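# Index the turntable one hole clockwise with the plunger

## Task

Rotate the turntable by exactly one hole position, turning clockwise when viewed from above. Finish with the plunger's pin seated all the way down in the new hole, the fixture standing upright on the deck, and neither gripper touching it.

## Robot and tools

Robot: two 6-joint arms with parallel grippers, left_arm and right_arm. Each gripper also has one opening value. A wrist camera cable resting on the fixture counts as that hand touching it.

Frames: the scene frame has +z up, its origin at table-top height midway between the nominal arm bases, and +x pointing out over the table. left_arm sits on the +y side. These names do not match image left and right. Calibrated bases in the scene frame are left_arm at (+0.025, +0.326, +0.031) m and right_arm at (-0.004, -0.268, +0.031) m. Both are almost unrotated, with +z up. Each arm reports its hand pose (end_effector_position in metres, end_effector_quat_wxyz) in its own base frame. Fixed cameras and the table use the scene frame. The reported hand point lies between the finger pads, about 1 cm short of the tips. The fingers point along the gripper's +z and open along its y. Reported poses may be a few cm off, more at long reach.

Row layout: every commanded row has 14 numbers, even when only one arm moves. The first seven are left_arm, the next seven right_arm. Within each arm the order is waist, shoulder, elbow, wrist roll, wrist yaw, wrist pitch, opening. The six joint numbers are absolute target angles in radians, in the same form as the Joint positions line. Nominal ranges are: waist -2.618 to 3.054, shoulder 0.000 to 3.142, elbow 0.000 to 3.142, wrist roll -2.094 to 2.094, wrist yaw -1.571 to 1.571, wrist pitch -1.571 to 1.571. Real ends can differ by up to 0.059 rad. A target more than 0.059 rad past a stated end, and farther out than the current angle, gets the call rejected. A target past the real end is clipped, and the result may say "joint sent to its limit". The opening is absolute, from -1 (closed) to +1 (fully open). Between those ends, the fingers go to where grip_measured would read that value. Writing 0 is a real command, not "no change". To keep a gripper or joint as it is, resend its present command or its Joint targets value.

Tools:
- execute_actions(actions, cameras): actions is a list of actions. Each action is a table of up to 15 rows of 14 numbers. Each row lasts one 1/30 s control step, and the last row repeats to fill the action's 15 steps (0.5 s). An empty list just returns state and images. cameras selects the images returned: omitted, null or ["all"] gives all, [] gives none. Names are cam_head_left, cam_head_right, cam_left_wrist, cam_right_wrist, each 896x504.
- move(target, speed, blend, opening_speed, blocking, cameras): target is one 14-number row or a list of up to 15 rows, all absolute. All joints of both arms are interpolated together, so hand paths curve. The paths ignore obstacles and the other arm. speed is the top rate in rad/s of the joint with the farthest to travel: 0.01 to 12.57, default 0.5. It can be one value or one per target. blend in rad rounds corners at intermediate targets; the default 0 stops at each. opening_speed is the rate of the gripper command per second on the -1..1 scale, at least 0.2. Use a low value when squeezing something delicate. With blocking=false the result comes after about 0.5 s while the move continues, and a new move takes over from the current path point. The result adds a move: line. done means at rest within 0.035 rad of target. off_target means at rest but farther away, for example because of contact, friction or load. The line can also read moving, held (a check withheld steps; limits=held may appear) or fault. done does not mean nothing is touched. Faster moves, and targets set deeper past a contact, hit and press harder.
- wait(seconds 0 to 10): lets time pass while holding the last commands. A running move keeps going.
- stop(): brakes a running move. It needs braking distance.
- zoom_image(camera, region [x0,y0,x1,y1] in pixels, max 504x504): gives a closer view of that camera's latest image.
- read_manual(section): licence texts only.
- finished_scene(scene): ends the current scene, numbered as an integer. It cannot be undone.

Result lines: Joint positions and Joint velocities list per arm the six joints in row order, then the finger-pad gap in m (0.094 when fully open). "within noise" means the arm is still. Joint targets shows what the joints are currently driven toward. Tool commands shows gripper commands. grip_measured uses the opening scale and reads slightly wide when empty. On a hard part it reads up to about 0.064 below the part's size, or a little above it. Full squeeze starts roughly 0.05 below the reading at first contact. To release, command well above grip_measured. Joint torques include gravity, carry offsets and noise, and are positive toward larger angles. The first three joints wrap at ±28 N m. Step readings list the joint angles at sampled steps, for execute_actions calls only. "joint command not followed" means the clearance check altered that arm's targets. That check does not keep the two grippers apart.

Motion limits: each step, the joint targets may lead the measured angle by at most 0.339 rad (waist, shoulder, elbow) or 2.2 rad (wrist joints). If a target would move the hand more than 200 mm, it is scaled back. Far targets therefore take several actions, and an unfinished motion must be commanded again. Very small turns may not start.

Cautions: avoid dropping or releasing moving parts, slams, hard hits and strong pushes. Never let the arms collide or squeeze each other's fingers. Keep everything on the table. Holding loads, staying stretched out or pushing toward unreachable poses heats motors. MOTOR HOT appears at 75 °C. At 90 °C the arm folds and stays idle, and at 100 °C it goes limp. Any arm stop is costly. The simulation keeps running while a reply is being composed.

Each tool is called as name([rows], argument=value, ...), one row to a line, values as JSON.

## Session

execute_actions(actions=[])

Scene clock: 0.00 s.
left_arm: end_effector_position=(+0.3695, +0.0210, +0.1447) grip_measured=+1.000 end_effector_quat_wxyz=(+0.691, -0.046, +0.720, +0.036) | right_arm: end_effector_position=(+0.3642, -0.0543, +0.1341) grip_measured=+1.000 end_effector_quat_wxyz=(+0.671, +0.135, +0.726, -0.062)
Joint names: [waist, shoulder, elbow, wrist roll, wrist yaw, wrist pitch]
Joint positions: left_arm=[-0.002 1.545 0.182 -0.017 -0.116 1.321 0.094] | right_arm=[-0.036 1.532 0.189 0.115 0.24 1.248 0.094]
Joint velocities: within noise
Joint torques (N m): no reading
Heat: left arm: 33 °C; right arm: 32 °C.
Joint targets: left_arm=[-0.002 1.540 0.186 -0.017 -0.116 1.320] | right_arm=[-0.036 1.528 0.193 0.114 0.240 1.243]
Tool commands: left_gripper/opening=+1.0 right_gripper/opening=+1.0

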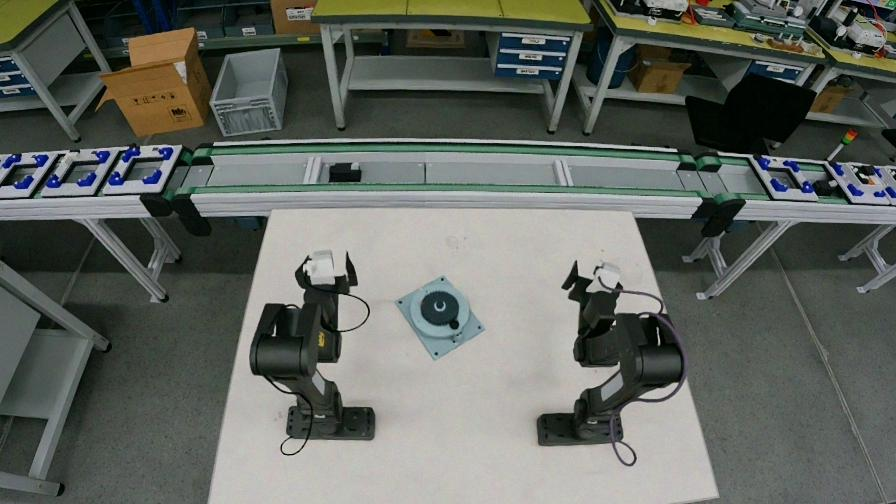

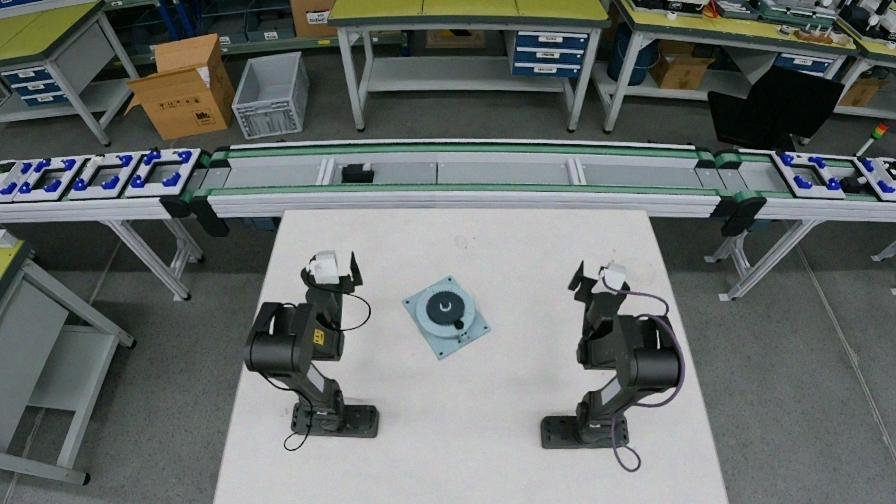

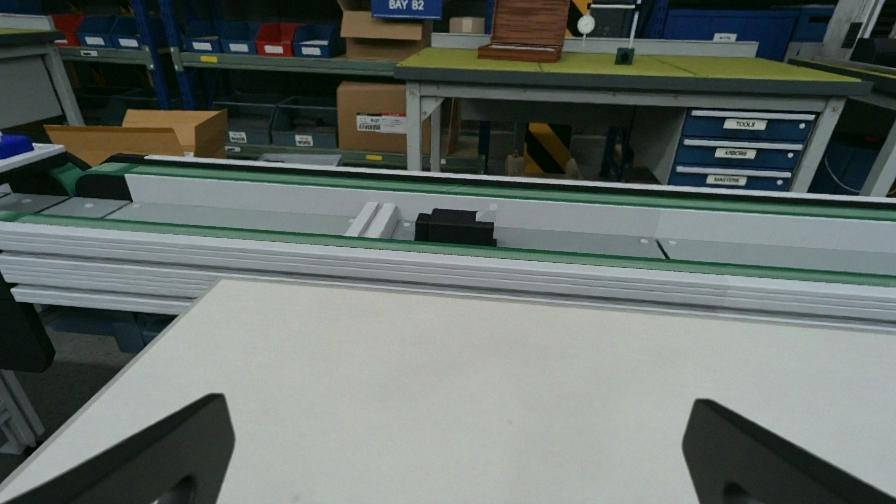

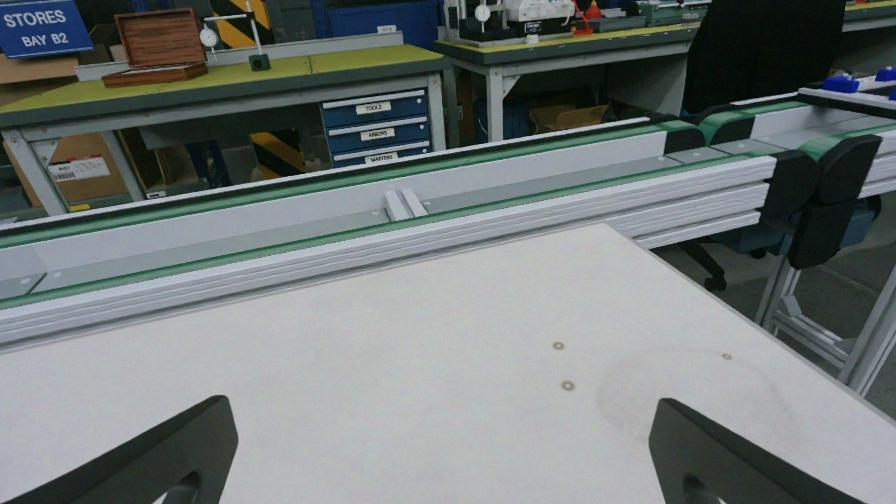

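zoom_image(camera="cam_head_left", region=[380, 265, 500, 370])

zoom_image(camera="cam_head_right", region=[385, 265, 505, 370])

Scaled by 4.200 from the camera's 896x504 image, which has a finer 1280x720 frame.

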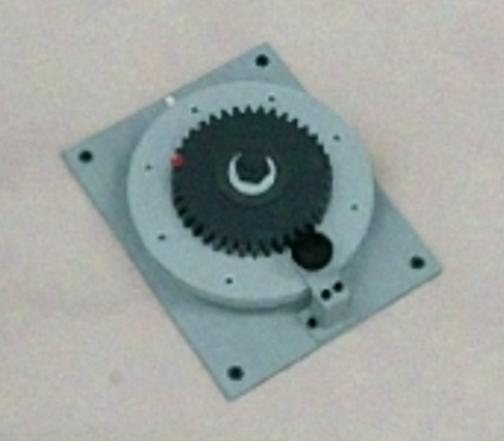

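Scaled by 4.200 from the camera's 896x504 image, which has a finer 1280x720 frame.

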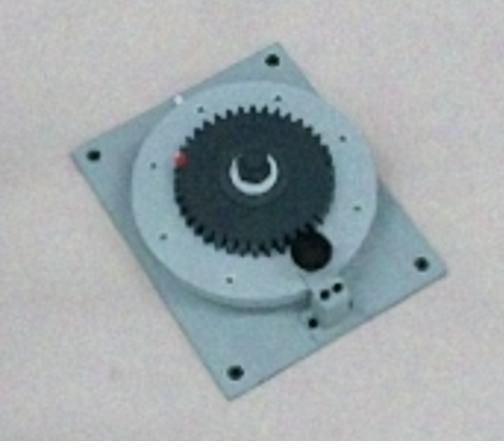

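move(target=[-0.726, 1.629, 1.823, 0, 0, -1.329, 1.0, -0.036, 1.528, 0.193, 0.114, 0.240, 1.243, 1.0], speed=1.0)

Scene clock: 142.50 s.
left_arm: end_effector_position=(+0.2770, -0.2418, +0.2610) grip_measured=+1.000 end_effector_quat_wxyz=(+0.205, +0.340, +0.915, -0.076) | right_arm: end_effector_position=(+0.3642, -0.0543, +0.1341) grip_measured=+1.000 end_effector_quat_wxyz=(+0.671, +0.135, +0.726, -0.062)
Joint names: [waist, shoulder, elbow, wrist roll, wrist yaw, wrist pitch]
Joint positions: left_arm=[-0.723 1.615 1.797 -0.01 -0.006 -1.312 0.094] | right_arm=[-0.036 1.532 0.189 0.115 0.24 1.248 0.094]
Joint velocities: within noise
Joint torques (N m): left_arm=[-0.27 -5.68 7.1 0.12 0.05 1.06] | right_arm=[-0.16 -4.52 6.2 0.01 0 1.71]
Heat: left arm: 34 °C; right arm: 36 °C.
Joint targets: left_arm=[-0.726 1.629 1.823 0.000 0.000 -1.329] | right_arm=[-0.036 1.528 0.193 0.114 0.240 1.243]
move: done

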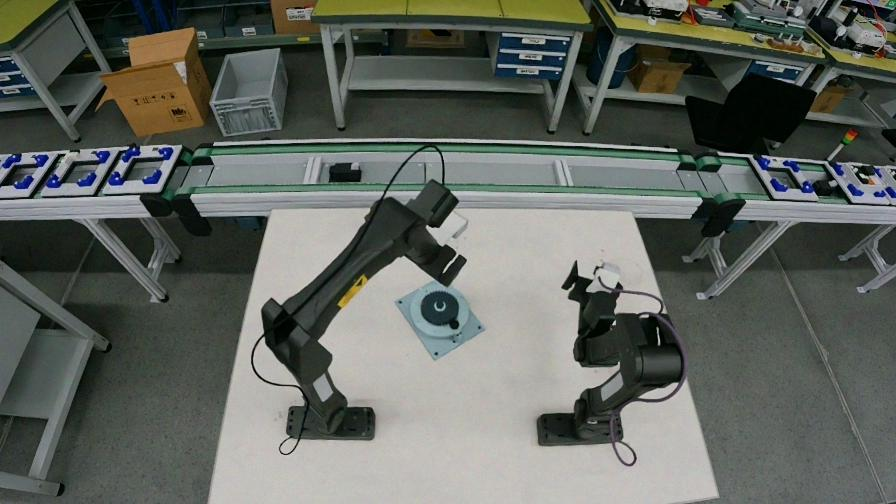

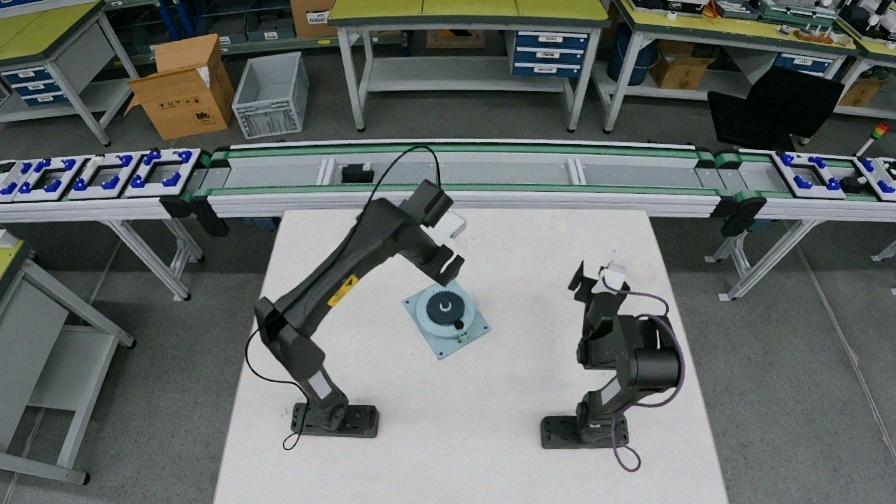

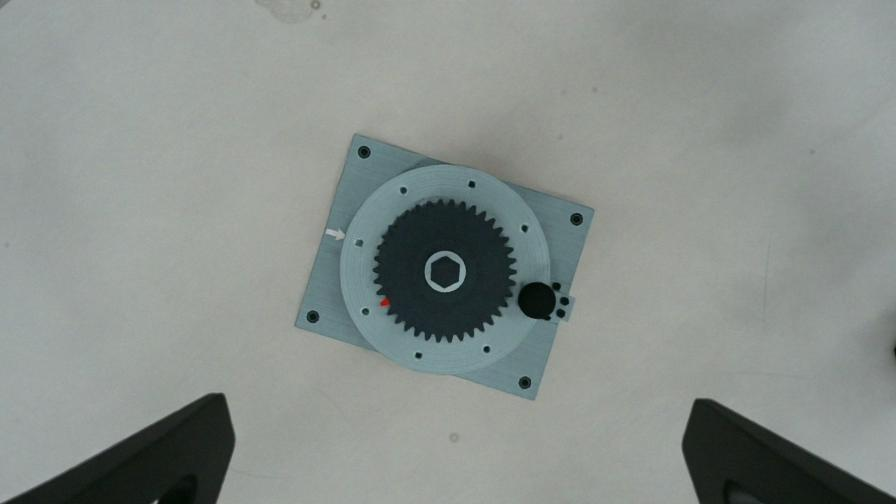

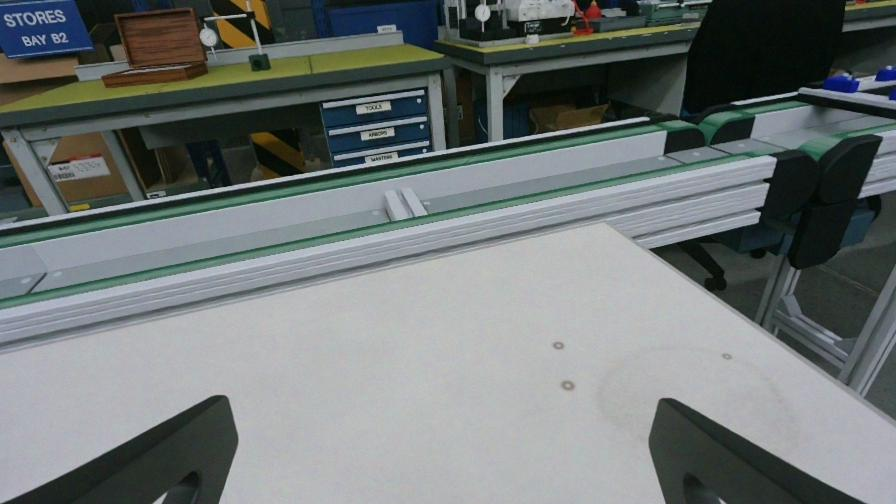

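zoom_image(camera="cam_left_wrist", region=[280, 120, 610, 410])

zoom_image(camera="cam_left_wrist", region=[490, 250, 600, 350])

Scaled by 1.527 from the camera's 896x504 image, which has a finer 1280x720 frame.

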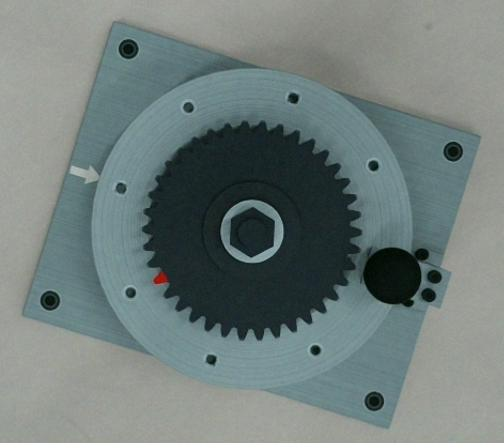

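Scaled by 4.582 from the camera's 896x504 image, which has a finer 1280x720 frame.

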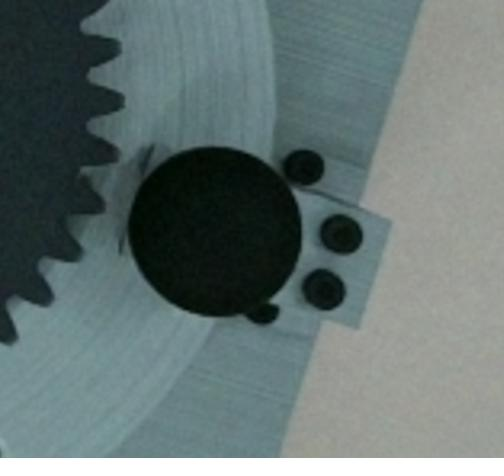

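move(target=[-0.726, 1.629, 1.823, 0, 0, -1.329, 1.0, 0.874, 0.982, 0.115, 0, 0, 0.431, 1.0], speed=0.8)

Scene clock: 270.53 s.
left_arm: end_effector_position=(+0.2768, -0.2417, +0.2609) grip_measured=+1.000 end_effector_quat_wxyz=(+0.205, +0.340, +0.915, -0.076) | right_arm: end_effector_position=(+0.1989, +0.2323, +0.0872) grip_measured=+1.000 end_effector_quat_wxyz=(+0.490, -0.347, +0.767, +0.224)
Joint names: [waist, shoulder, elbow, wrist roll, wrist yaw, wrist pitch]
Joint positions: left_arm=[-0.723 1.615 1.797 -0.009 -0.006 -1.313 0.094] | right_arm=[0.866 0.996 0.125 0.008 0.012 0.439 0.094]
Joint velocities: within noise
Joint torques (N m): left_arm=[-0.31 -5.71 7.09 0.11 0.05 1.08] | right_arm=[0.69 -2.48 7.13 -0.06 -0.13 1.66]
Heat: left arm: 33 °C; right arm: 38 °C.
Joint targets: left_arm=[-0.726 1.629 1.823 0.000 0.000 -1.329] | right_arm=[0.874 0.982 0.115 0.000 0.000 0.431]
move: done

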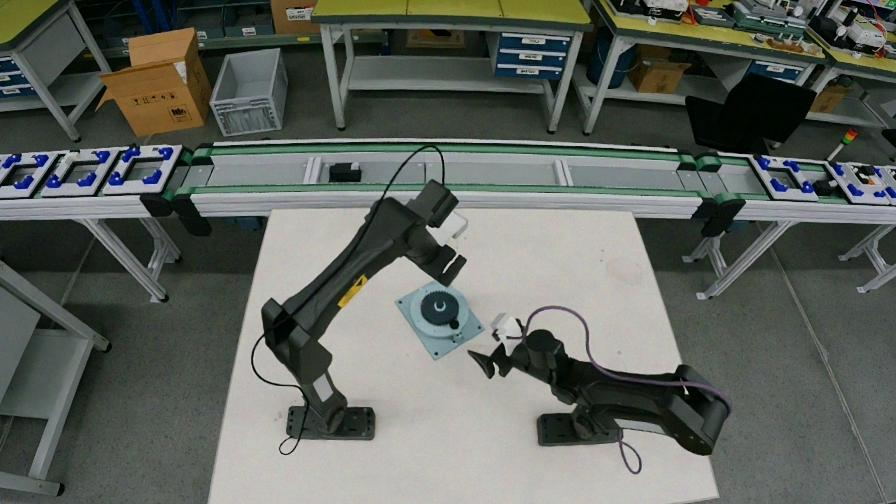

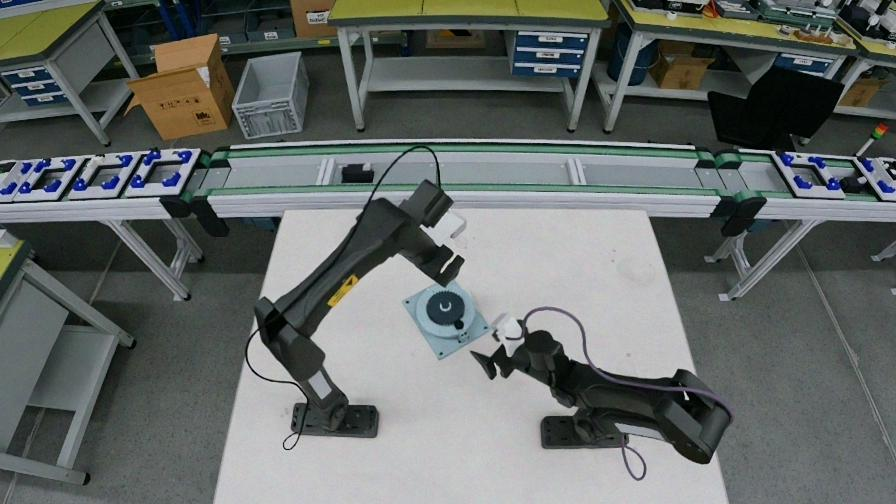

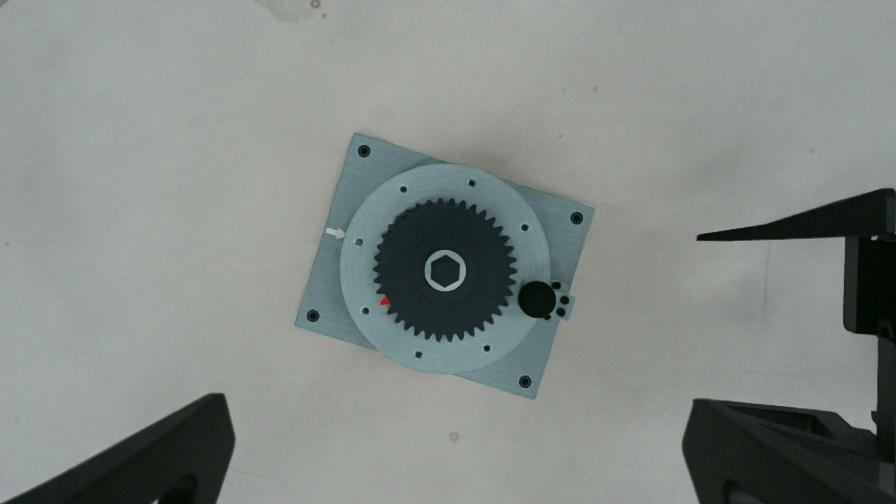

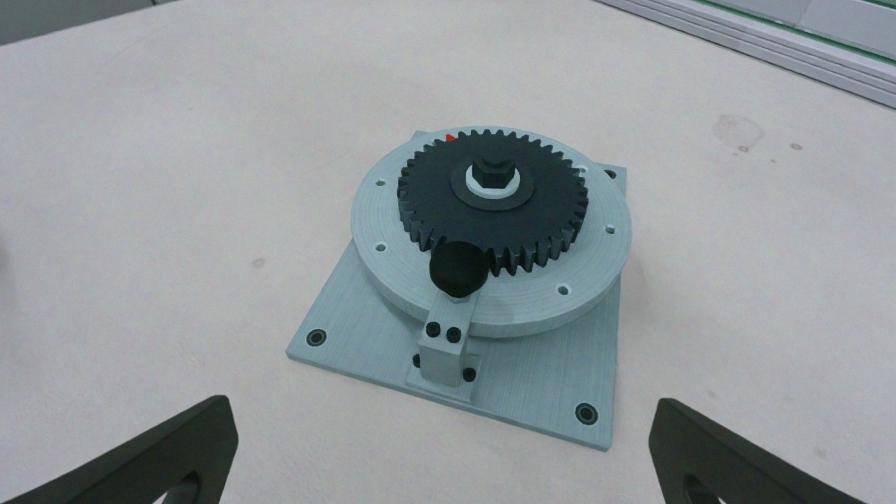

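zoom_image(camera="cam_right_wrist", region=[340, 110, 640, 410])

zoom_image(camera="cam_right_wrist", region=[400, 220, 540, 340])

Scaled by 1.680 from the camera's 896x504 image, which has a finer 1280x720 frame.

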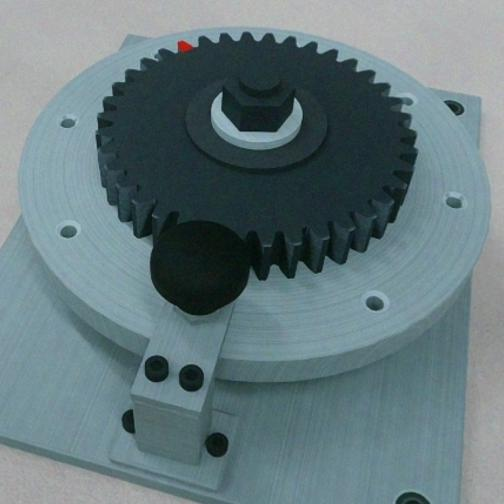

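Scaled by 3.600 from the camera's 896x504 image, which has a finer 1280x720 frame.

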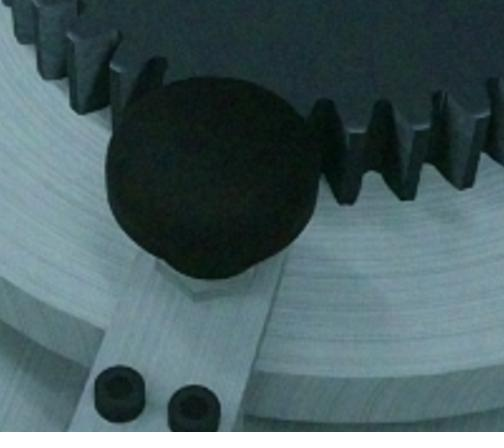

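zoom_image(camera="cam_left_wrist", region=[405, 230, 485, 310])

zoom_image(camera="cam_right_wrist", region=[450, 130, 550, 220])

Scaled by 6.300 from the camera's 896x504 image, which has a finer 1280x720 frame.

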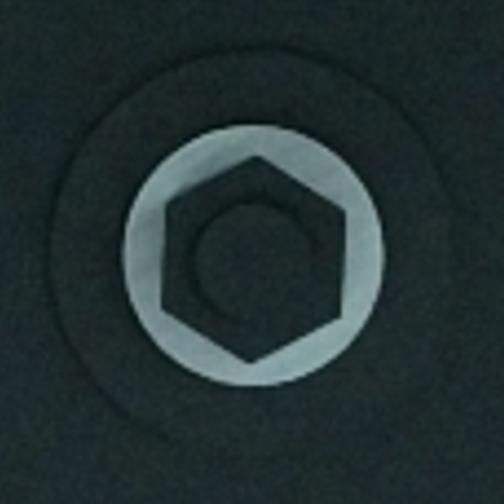

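Scaled by 5.040 from the camera's 896x504 image, which has a finer 1280x720 frame.

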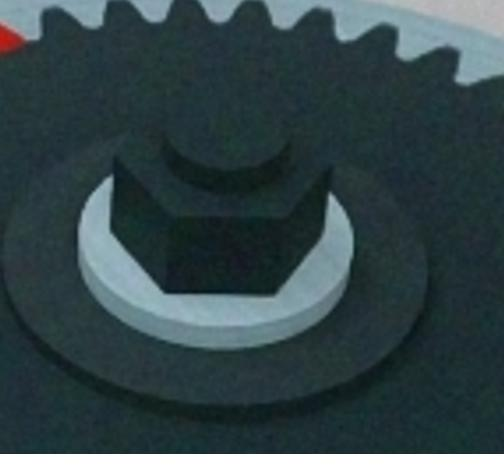

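move(target=[-0.720, 2.066, 1.894, 0.036, 0, -1.402, 1.0, 0.874, 0.982, 0.115, 0, 0, 0.431, 1.0], speed=0.6)

Scene clock: 425.70 s.
left_arm: end_effector_position=(+0.2965, -0.2591, +0.1152) grip_measured=+1.000 end_effector_quat_wxyz=(-0.003, +0.366, +0.931, +0.004) | right_arm: end_effector_position=(+0.1987, +0.2323, +0.0869) grip_measured=+1.000 end_effector_quat_wxyz=(+0.490, -0.348, +0.768, +0.224)
Joint names: [waist, shoulder, elbow, wrist roll, wrist yaw, wrist pitch]
Joint positions: left_arm=[-0.723 2.059 1.866 0.025 -0.006 -1.385 0.094] | right_arm=[0.866 0.996 0.125 0.008 0.011 0.437 0.094]
Joint velocities: within noise
Joint torques (N m): left_arm=[0.24 -10.52 7.12 0.14 0.06 0.18] | right_arm=[0.7 -2.48 7.17 -0.06 -0.12 1.63]
Heat: left arm: 32 °C; right arm: 38 °C.
Joint targets: left_arm=[-0.720 2.066 1.894 0.036 0.000 -1.402] | right_arm=[0.874 0.982 0.115 0.000 0.000 0.431]
move: done

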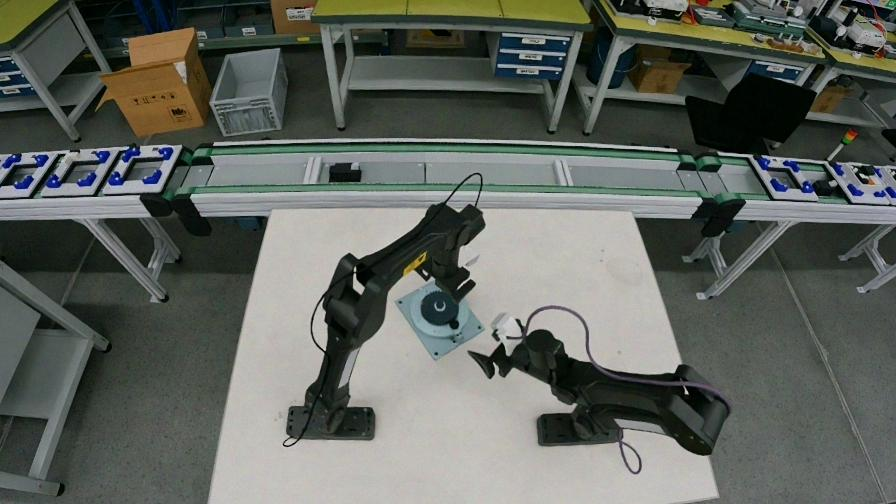

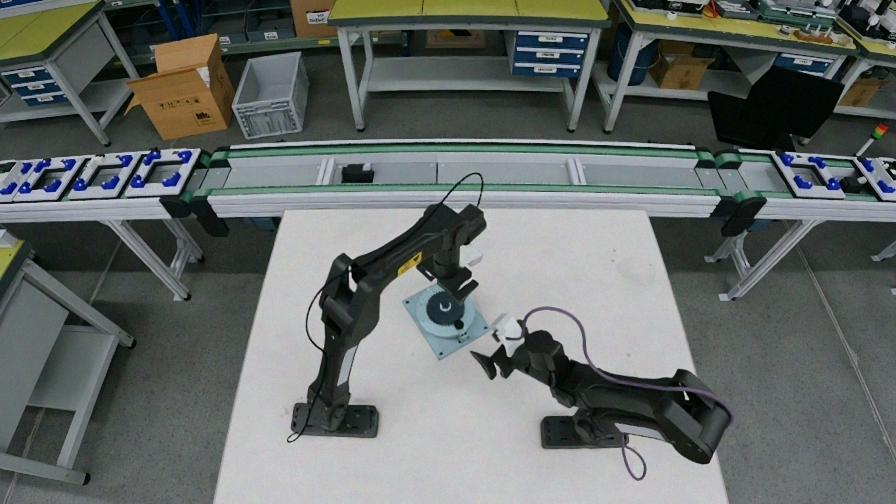

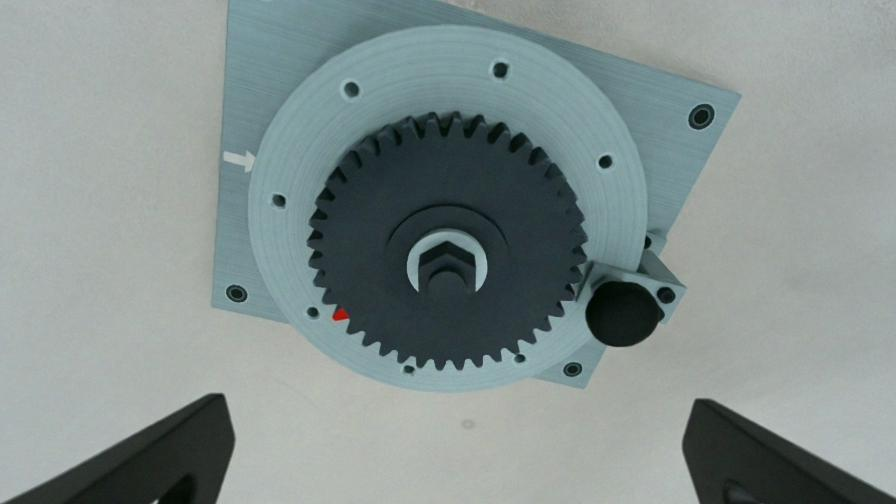

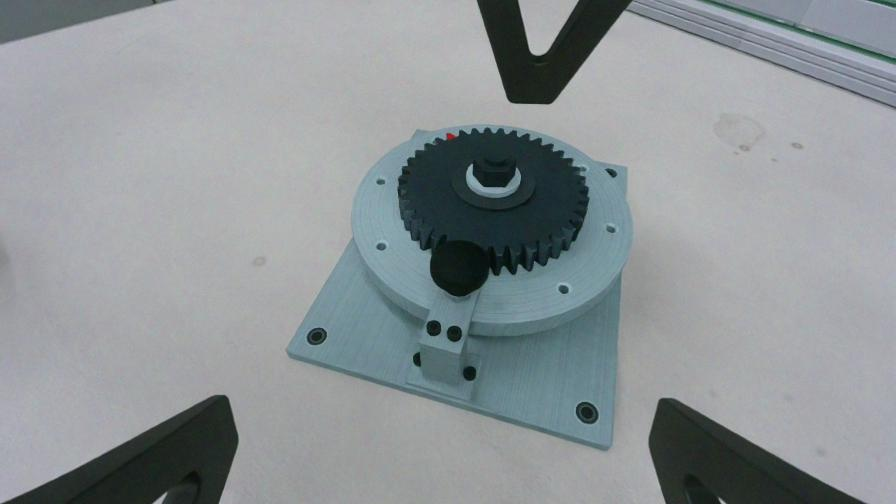

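zoom_image(camera="cam_left_wrist", region=[390, 210, 510, 330])

Scaled by 4.200 from the camera's 896x504 image, which has a finer 1280x720 frame.

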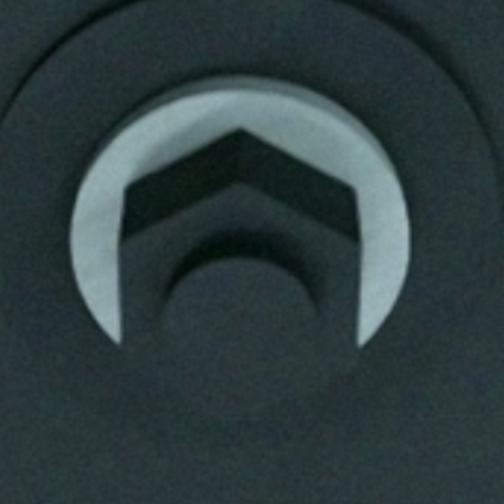

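move(target=[-0.7125, 2.066, 1.745, 0.056, 0, -1.247, 1.0, 0.874, 0.982, 0.115, 0, 0, 0.431, 1.0], speed=0.3, cameras=["cam_left_wrist", "cam_right_wrist"])

Scene clock: 598.43 s.
left_arm: end_effector_position=(+0.2994, -0.2594, +0.0877) grip_measured=+1.000 end_effector_quat_wxyz=(+0.002, +0.373, +0.928, +0.002) | right_arm: end_effector_position=(+0.1987, +0.2323, +0.0869) grip_measured=+1.000 end_effector_quat_wxyz=(+0.490, -0.348, +0.768, +0.224)
Joint names: [waist, shoulder, elbow, wrist roll, wrist yaw, wrist pitch]
Joint positions: left_arm=[-0.719 2.059 1.757 0.045 -0.006 -1.266 0.094] | right_arm=[0.866 0.996 0.125 0.008 0.011 0.437 0.094]
Joint velocities: within noise
Joint torques (N m): left_arm=[0.53 -10.58 4.03 0.14 0.05 0.6] | right_arm=[0.62 -2.5 7.13 -0.05 -0.12 1.62]
Heat: left arm: 35 °C; right arm: 38 °C.
Joint targets: left_arm=[-0.712 2.066 1.745 0.056 0.000 -1.247] | right_arm=[0.874 0.982 0.115 0.000 0.000 0.431]
move: done
Images, in order (width x height): cam_left_wrist 896x504, cam_right_wrist 896x504.

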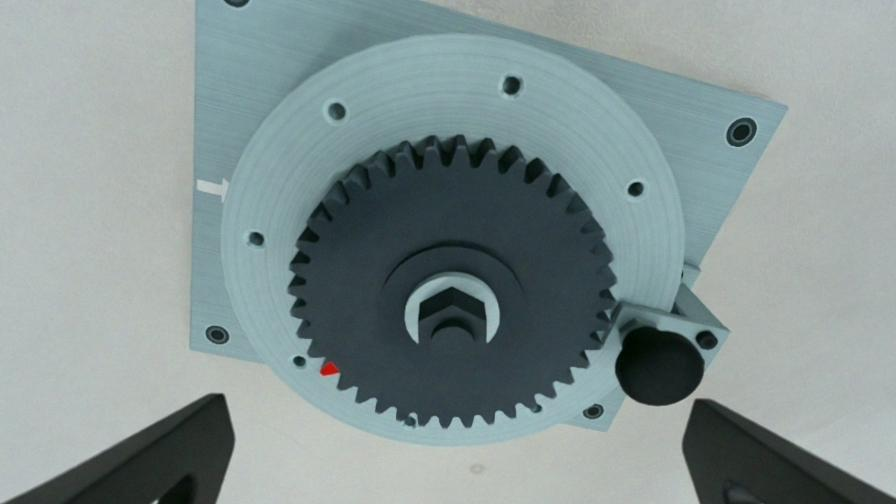

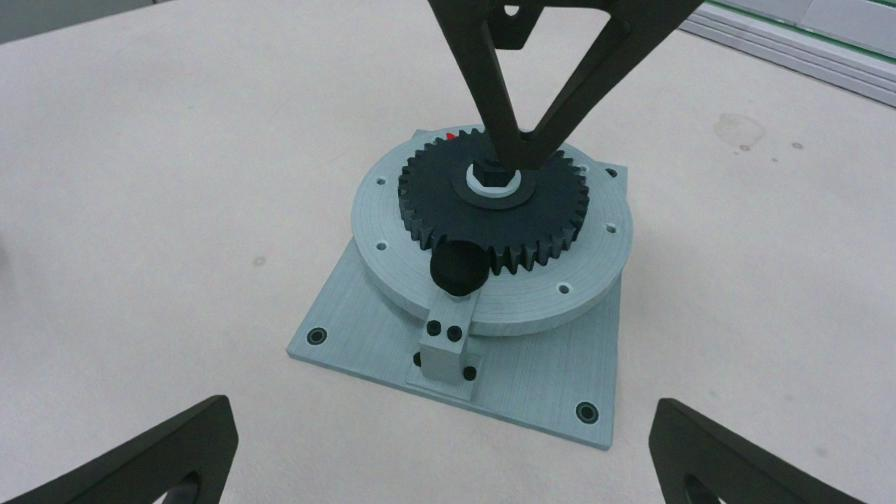

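zoom_image(camera="cam_left_wrist", region=[380, 250, 530, 370])

Scaled by 3.360 from the camera's 896x504 image, which has a finer 1280x720 frame.

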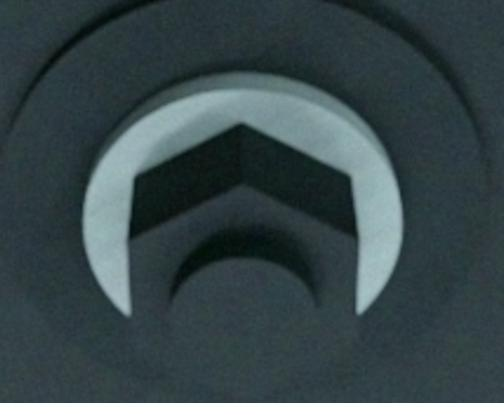

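move([
  [-0.7095, 2.066, 1.745, 0.056, 0, -1.247, -0.05, 0.874, 0.982, 0.115, 0, 0, 0.431, 1.0],
  [-0.7095, 2.0726, 1.5956, 0.056, 0, -1.094, -0.05, 0.874, 0.982, 0.115, 0, 0, 0.431, 1.0],
], speed=0.2, cameras=["cam_left_wrist", "cam_right_wrist"])

Scene clock: 639.23 s.
left_arm: end_effector_position=(+0.2969, -0.2558, +0.0504) grip_measured=-0.048 end_effector_quat_wxyz=(+0.004, +0.372, +0.928, +0.002) | right_arm: end_effector_position=(+0.1987, +0.2323, +0.0869) grip_measured=+1.000 end_effector_quat_wxyz=(+0.490, -0.348, +0.767, +0.224)
Joint names: [waist, shoulder, elbow, wrist roll, wrist yaw, wrist pitch]
Joint positions: left_arm=[-0.716 2.059 1.608 0.046 -0.006 -1.113 0.045] | right_arm=[0.866 0.996 0.125 0.008 0.011 0.437 0.094]
Joint velocities: within noise
Joint torques (N m): left_arm=[0.51 -9.84 3.92 0.12 0.05 0.65] | right_arm=[0.7 -2.5 7.19 -0.08 -0.12 1.65]
Heat: left arm: 35 °C; right arm: 38 °C.
Joint targets: left_arm=[-0.710 2.072 1.596 0.056 0.000 -1.094] | right_arm=[0.874 0.982 0.115 0.000 0.000 0.431]
move: done
Images, in order (width x height): cam_left_wrist 896x504, cam_right_wrist 896x504.

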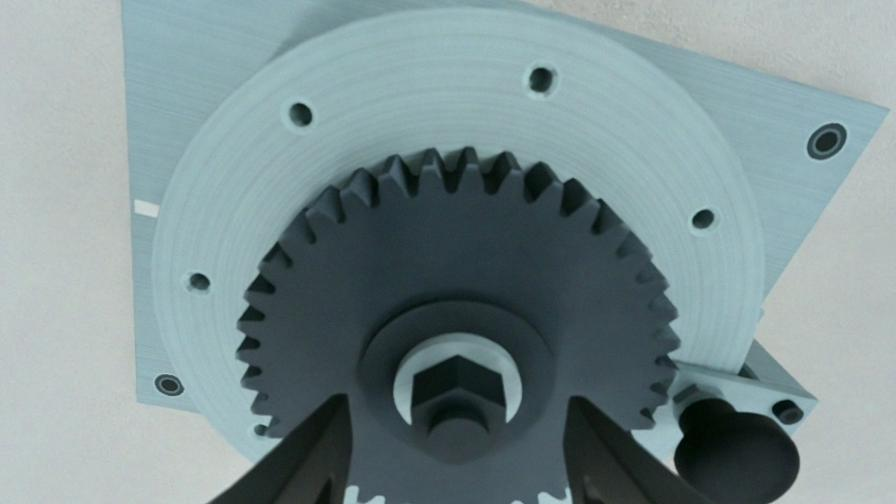

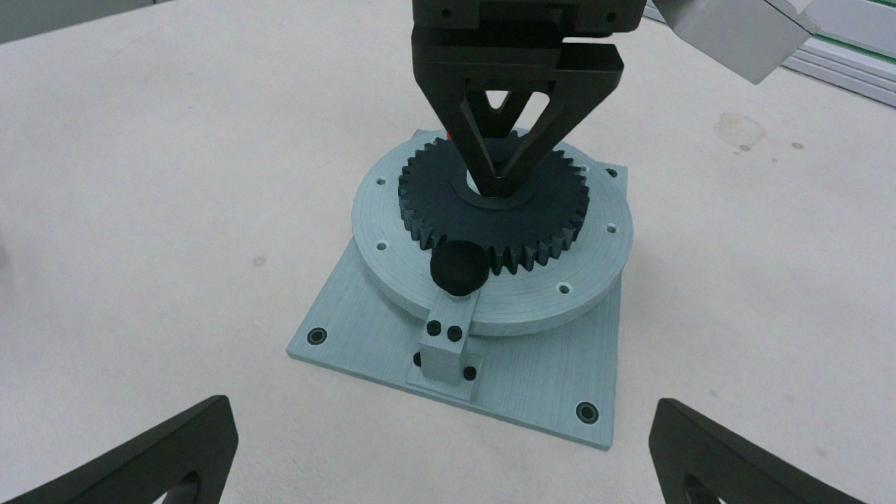

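zoom_image(camera="cam_left_wrist", region=[340, 310, 580, 504])

Scaled by 2.100 from the camera's 896x504 image, which has a finer 1280x720 frame.

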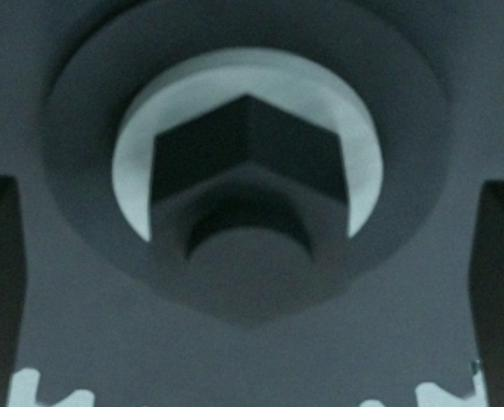

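move(target=[-0.7095, 2.083, 1.5835, 0.056, 0, -1.078, -0.05, 0.874, 0.982, 0.115, 0, 0, 0.431, 1.0], speed=0.1, cameras=["cam_left_wrist", "cam_right_wrist"])

Scene clock: 686.13 s.
left_arm: end_effector_position=(+0.2973, -0.2562, +0.0477) grip_measured=-0.048 end_effector_quat_wxyz=(+0.006, +0.372, +0.928, +0.001) | right_arm: end_effector_position=(+0.1986, +0.2323, +0.0868) grip_measured=+1.000 end_effector_quat_wxyz=(+0.489, -0.348, +0.768, +0.224)
Joint names: [waist, shoulder, elbow, wrist roll, wrist yaw, wrist pitch]
Joint positions: left_arm=[-0.716 2.059 1.597 0.046 -0.006 -1.097 0.045] | right_arm=[0.866 0.996 0.125 0.008 0.011 0.437 0.094]
Joint velocities: within noise
Joint torques (N m): left_arm=[0.51 -8.9 3.84 0.12 0.05 0.65] | right_arm=[0.69 -2.48 7.19 -0.06 -0.12 1.64]
Heat: left arm: 35 °C; right arm: 38 °C.
Joint targets: left_arm=[-0.710 2.083 1.583 0.056 0.000 -1.078] | right_arm=[0.874 0.982 0.115 0.000 0.000 0.431]
move: done
Images, in order (width x height): cam_left_wrist 896x504, cam_right_wrist 896x504.

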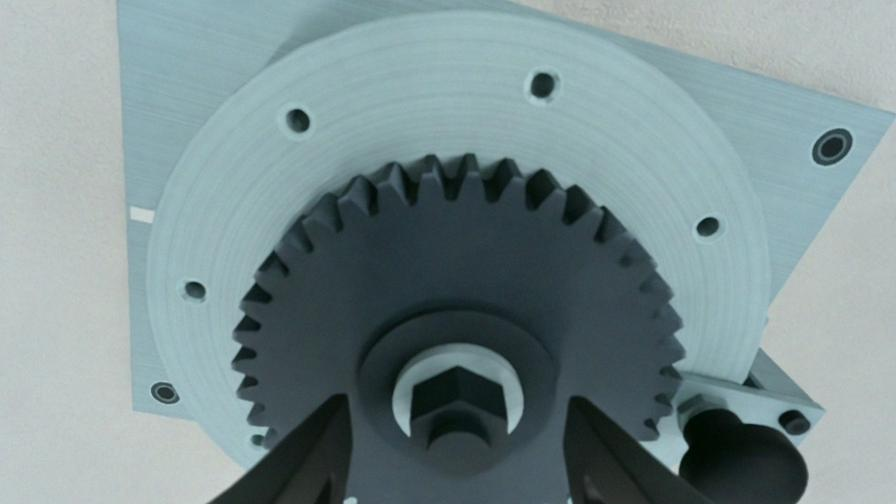

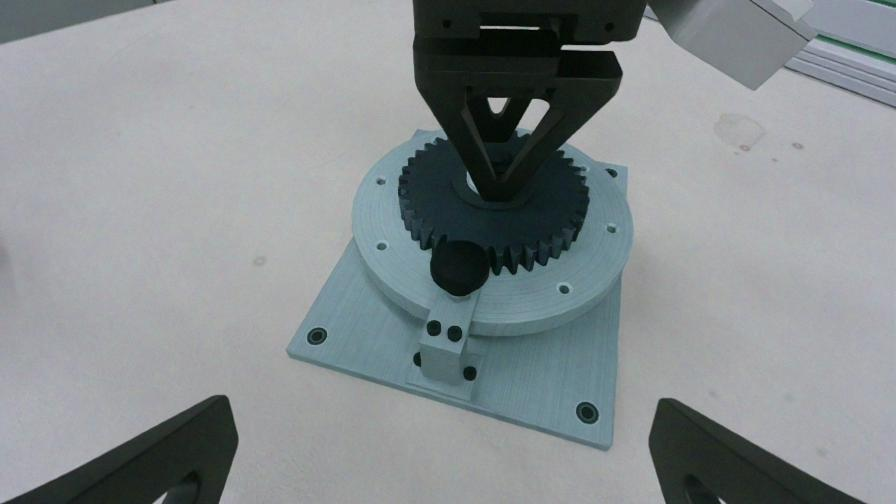

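move(target=[-0.7095, 2.076, 1.566, 0.056, 0, -1.070, -0.05, 0.874, 0.982, 0.115, 0, 0, 0.431, 1.0], speed=0.1, cameras=["cam_left_wrist"])

Scene clock: 699.40 s.
left_arm: end_effector_position=(+0.2946, -0.2539, +0.0434) grip_measured=-0.048 end_effector_quat_wxyz=(+0.001, +0.372, +0.928, +0.002) | right_arm: end_effector_position=(+0.1986, +0.2323, +0.0868) grip_measured=+1.000 end_effector_quat_wxyz=(+0.489, -0.348, +0.768, +0.224)
Joint names: [waist, shoulder, elbow, wrist roll, wrist yaw, wrist pitch]
Joint positions: left_arm=[-0.716 2.059 1.579 0.047 -0.006 -1.09 0.045] | right_arm=[0.866 0.996 0.125 0.008 0.011 0.437 0.094]
Joint velocities: within noise
Joint torques (N m): left_arm=[0.54 -9.52 3.81 0.12 0.04 0.61] | right_arm=[0.68 -2.47 7.16 -0.05 -0.12 1.64]
Heat: left arm: 35 °C; right arm: 38 °C.
Joint targets: left_arm=[-0.710 2.076 1.566 0.056 0.000 -1.070] | right_arm=[0.874 0.982 0.115 0.000 0.000 0.431]
move: done
Images, in order (width x height): cam_left_wrist 896x504.

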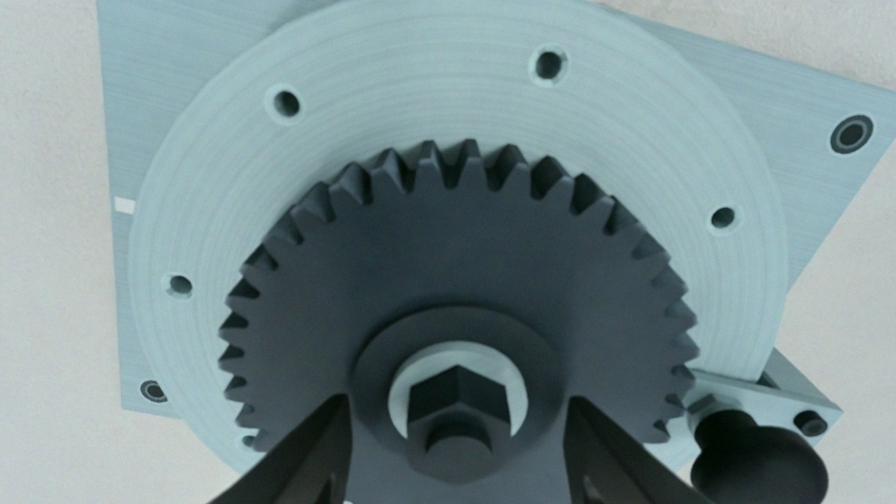

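zoom_image(camera="cam_left_wrist", region=[330, 320, 590, 504])

Scaled by 1.938 from the camera's 896x504 image, which has a finer 1280x720 frame.

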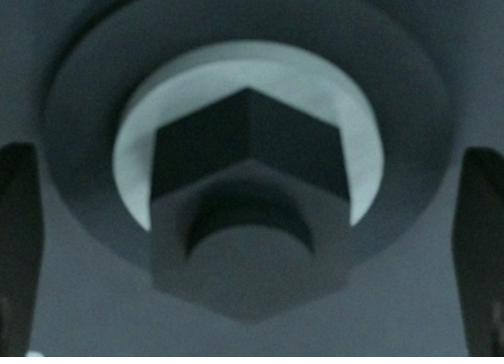

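move([
  [-0.7095, 2.03, 1.630, 0.056, 0, -1.13, -0.05, 0.874, 0.982, 0.115, 0, 0, 0.431, 1.0],
  [-0.7095, 2.079, 1.586, 0.056, 0, -1.078, -0.05, 0.874, 0.982, 0.115, 0, 0, 0.431, 1.0],
], speed=0.1, cameras=["cam_left_wrist"])

zoom_image(camera="cam_left_wrist", region=[330, 320, 590, 504])

Scene clock: 742.40 s.
left_arm: end_effector_position=(+0.2983, -0.2570, +0.0488) grip_measured=-0.048 end_effector_quat_wxyz=(+0.008, +0.372, +0.928, +0.000) | right_arm: end_effector_position=(+0.1986, +0.2323, +0.0868) grip_measured=+1.000 end_effector_quat_wxyz=(+0.489, -0.348, +0.768, +0.224)
Joint names: [waist, shoulder, elbow, wrist roll, wrist yaw, wrist pitch]
Joint positions: left_arm=[-0.716 2.059 1.601 0.047 -0.006 -1.097 0.045] | right_arm=[0.866 0.996 0.125 0.008 0.011 0.437 0.094]
Joint velocities: within noise
Joint torques (N m): left_arm=[0.54 -9.28 3.71 0.11 0.04 0.62] | right_arm=[0.72 -2.45 7.19 -0.05 -0.11 1.64]
Heat: left arm: 35 °C; right arm: 38 °C.
Joint targets: left_arm=[-0.710 2.079 1.586 0.056 0.000 -1.078] | right_arm=[0.874 0.982 0.115 0.000 0.000 0.431]
move: done
Images, in order (width x height): cam_left_wrist 896x504.

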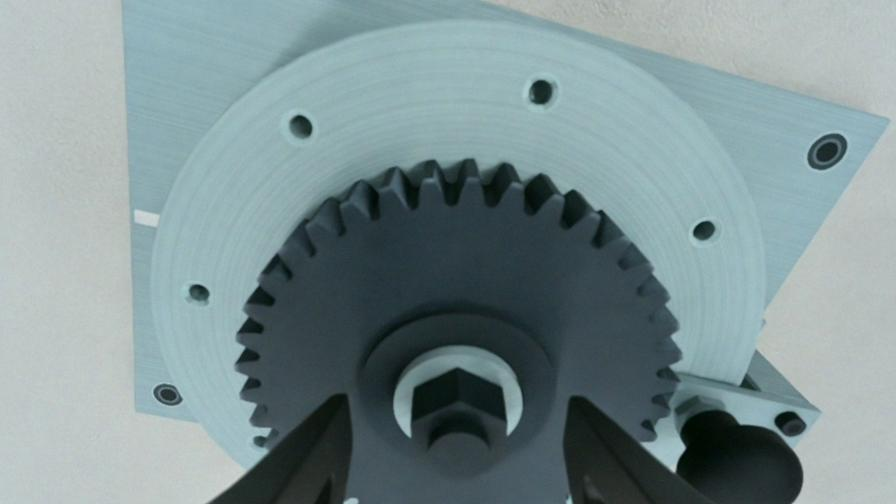

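Scaled by 1.938 from the camera's 896x504 image, which has a finer 1280x720 frame.

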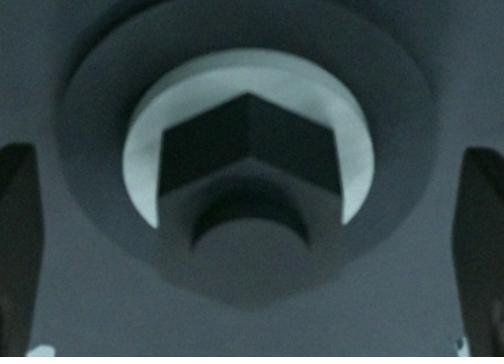

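move(target=[-0.7095, 2.074, 1.566, 0.056, 0, -1.056, -0.05, 0.874, 0.982, 0.115, 0, 0, 0.431, 1.0], speed=0.1, cameras=["cam_left_wrist"])

zoom_image(camera="cam_left_wrist", region=[330, 320, 590, 504])

Scene clock: 764.50 s.
left_arm: end_effector_position=(+0.2974, -0.2562, +0.0434) grip_measured=-0.048 end_effector_quat_wxyz=(+0.008, +0.372, +0.928, +0.000) | right_arm: end_effector_position=(+0.1986, +0.2323, +0.0868) grip_measured=+1.000 end_effector_quat_wxyz=(+0.489, -0.348, +0.768, +0.224)
Joint names: [waist, shoulder, elbow, wrist roll, wrist yaw, wrist pitch]
Joint positions: left_arm=[-0.716 2.059 1.579 0.047 -0.006 -1.075 0.045] | right_arm=[0.866 0.996 0.125 0.008 0.011 0.437 0.094]
Joint velocities: within noise
Joint torques (N m): left_arm=[0.51 -9.7 3.84 0.12 0.05 0.66] | right_arm=[0.69 -2.48 7.2 -0.06 -0.13 1.62]
Heat: left arm: 35 °C; right arm: 38 °C.
Joint targets: left_arm=[-0.710 2.074 1.566 0.056 0.000 -1.056] | right_arm=[0.874 0.982 0.115 0.000 0.000 0.431]
move: done
Images, in order (width x height): cam_left_wrist 896x504.

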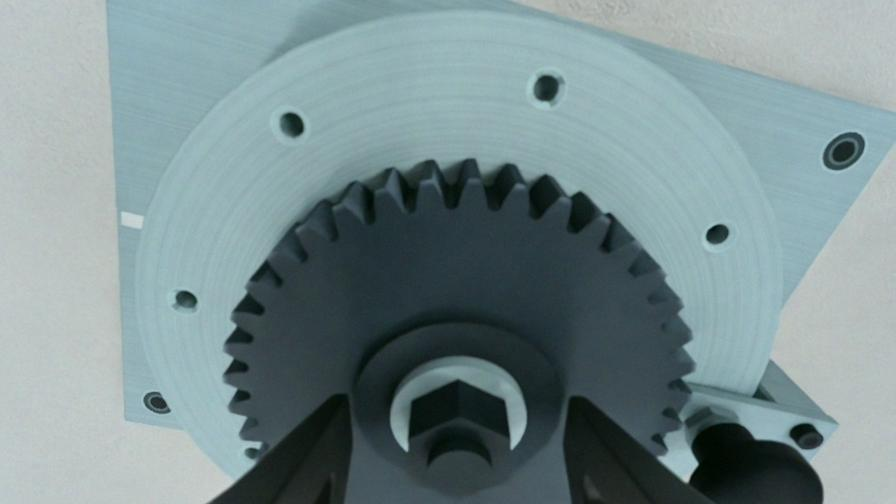

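Scaled by 1.938 from the camera's 896x504 image, which has a finer 1280x720 frame.

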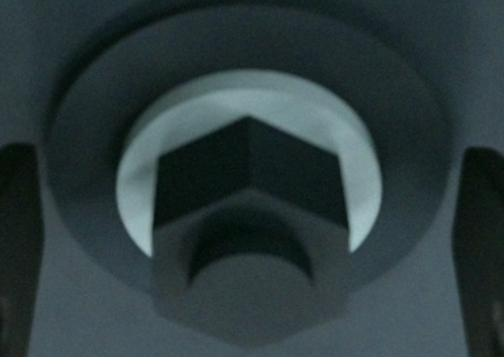

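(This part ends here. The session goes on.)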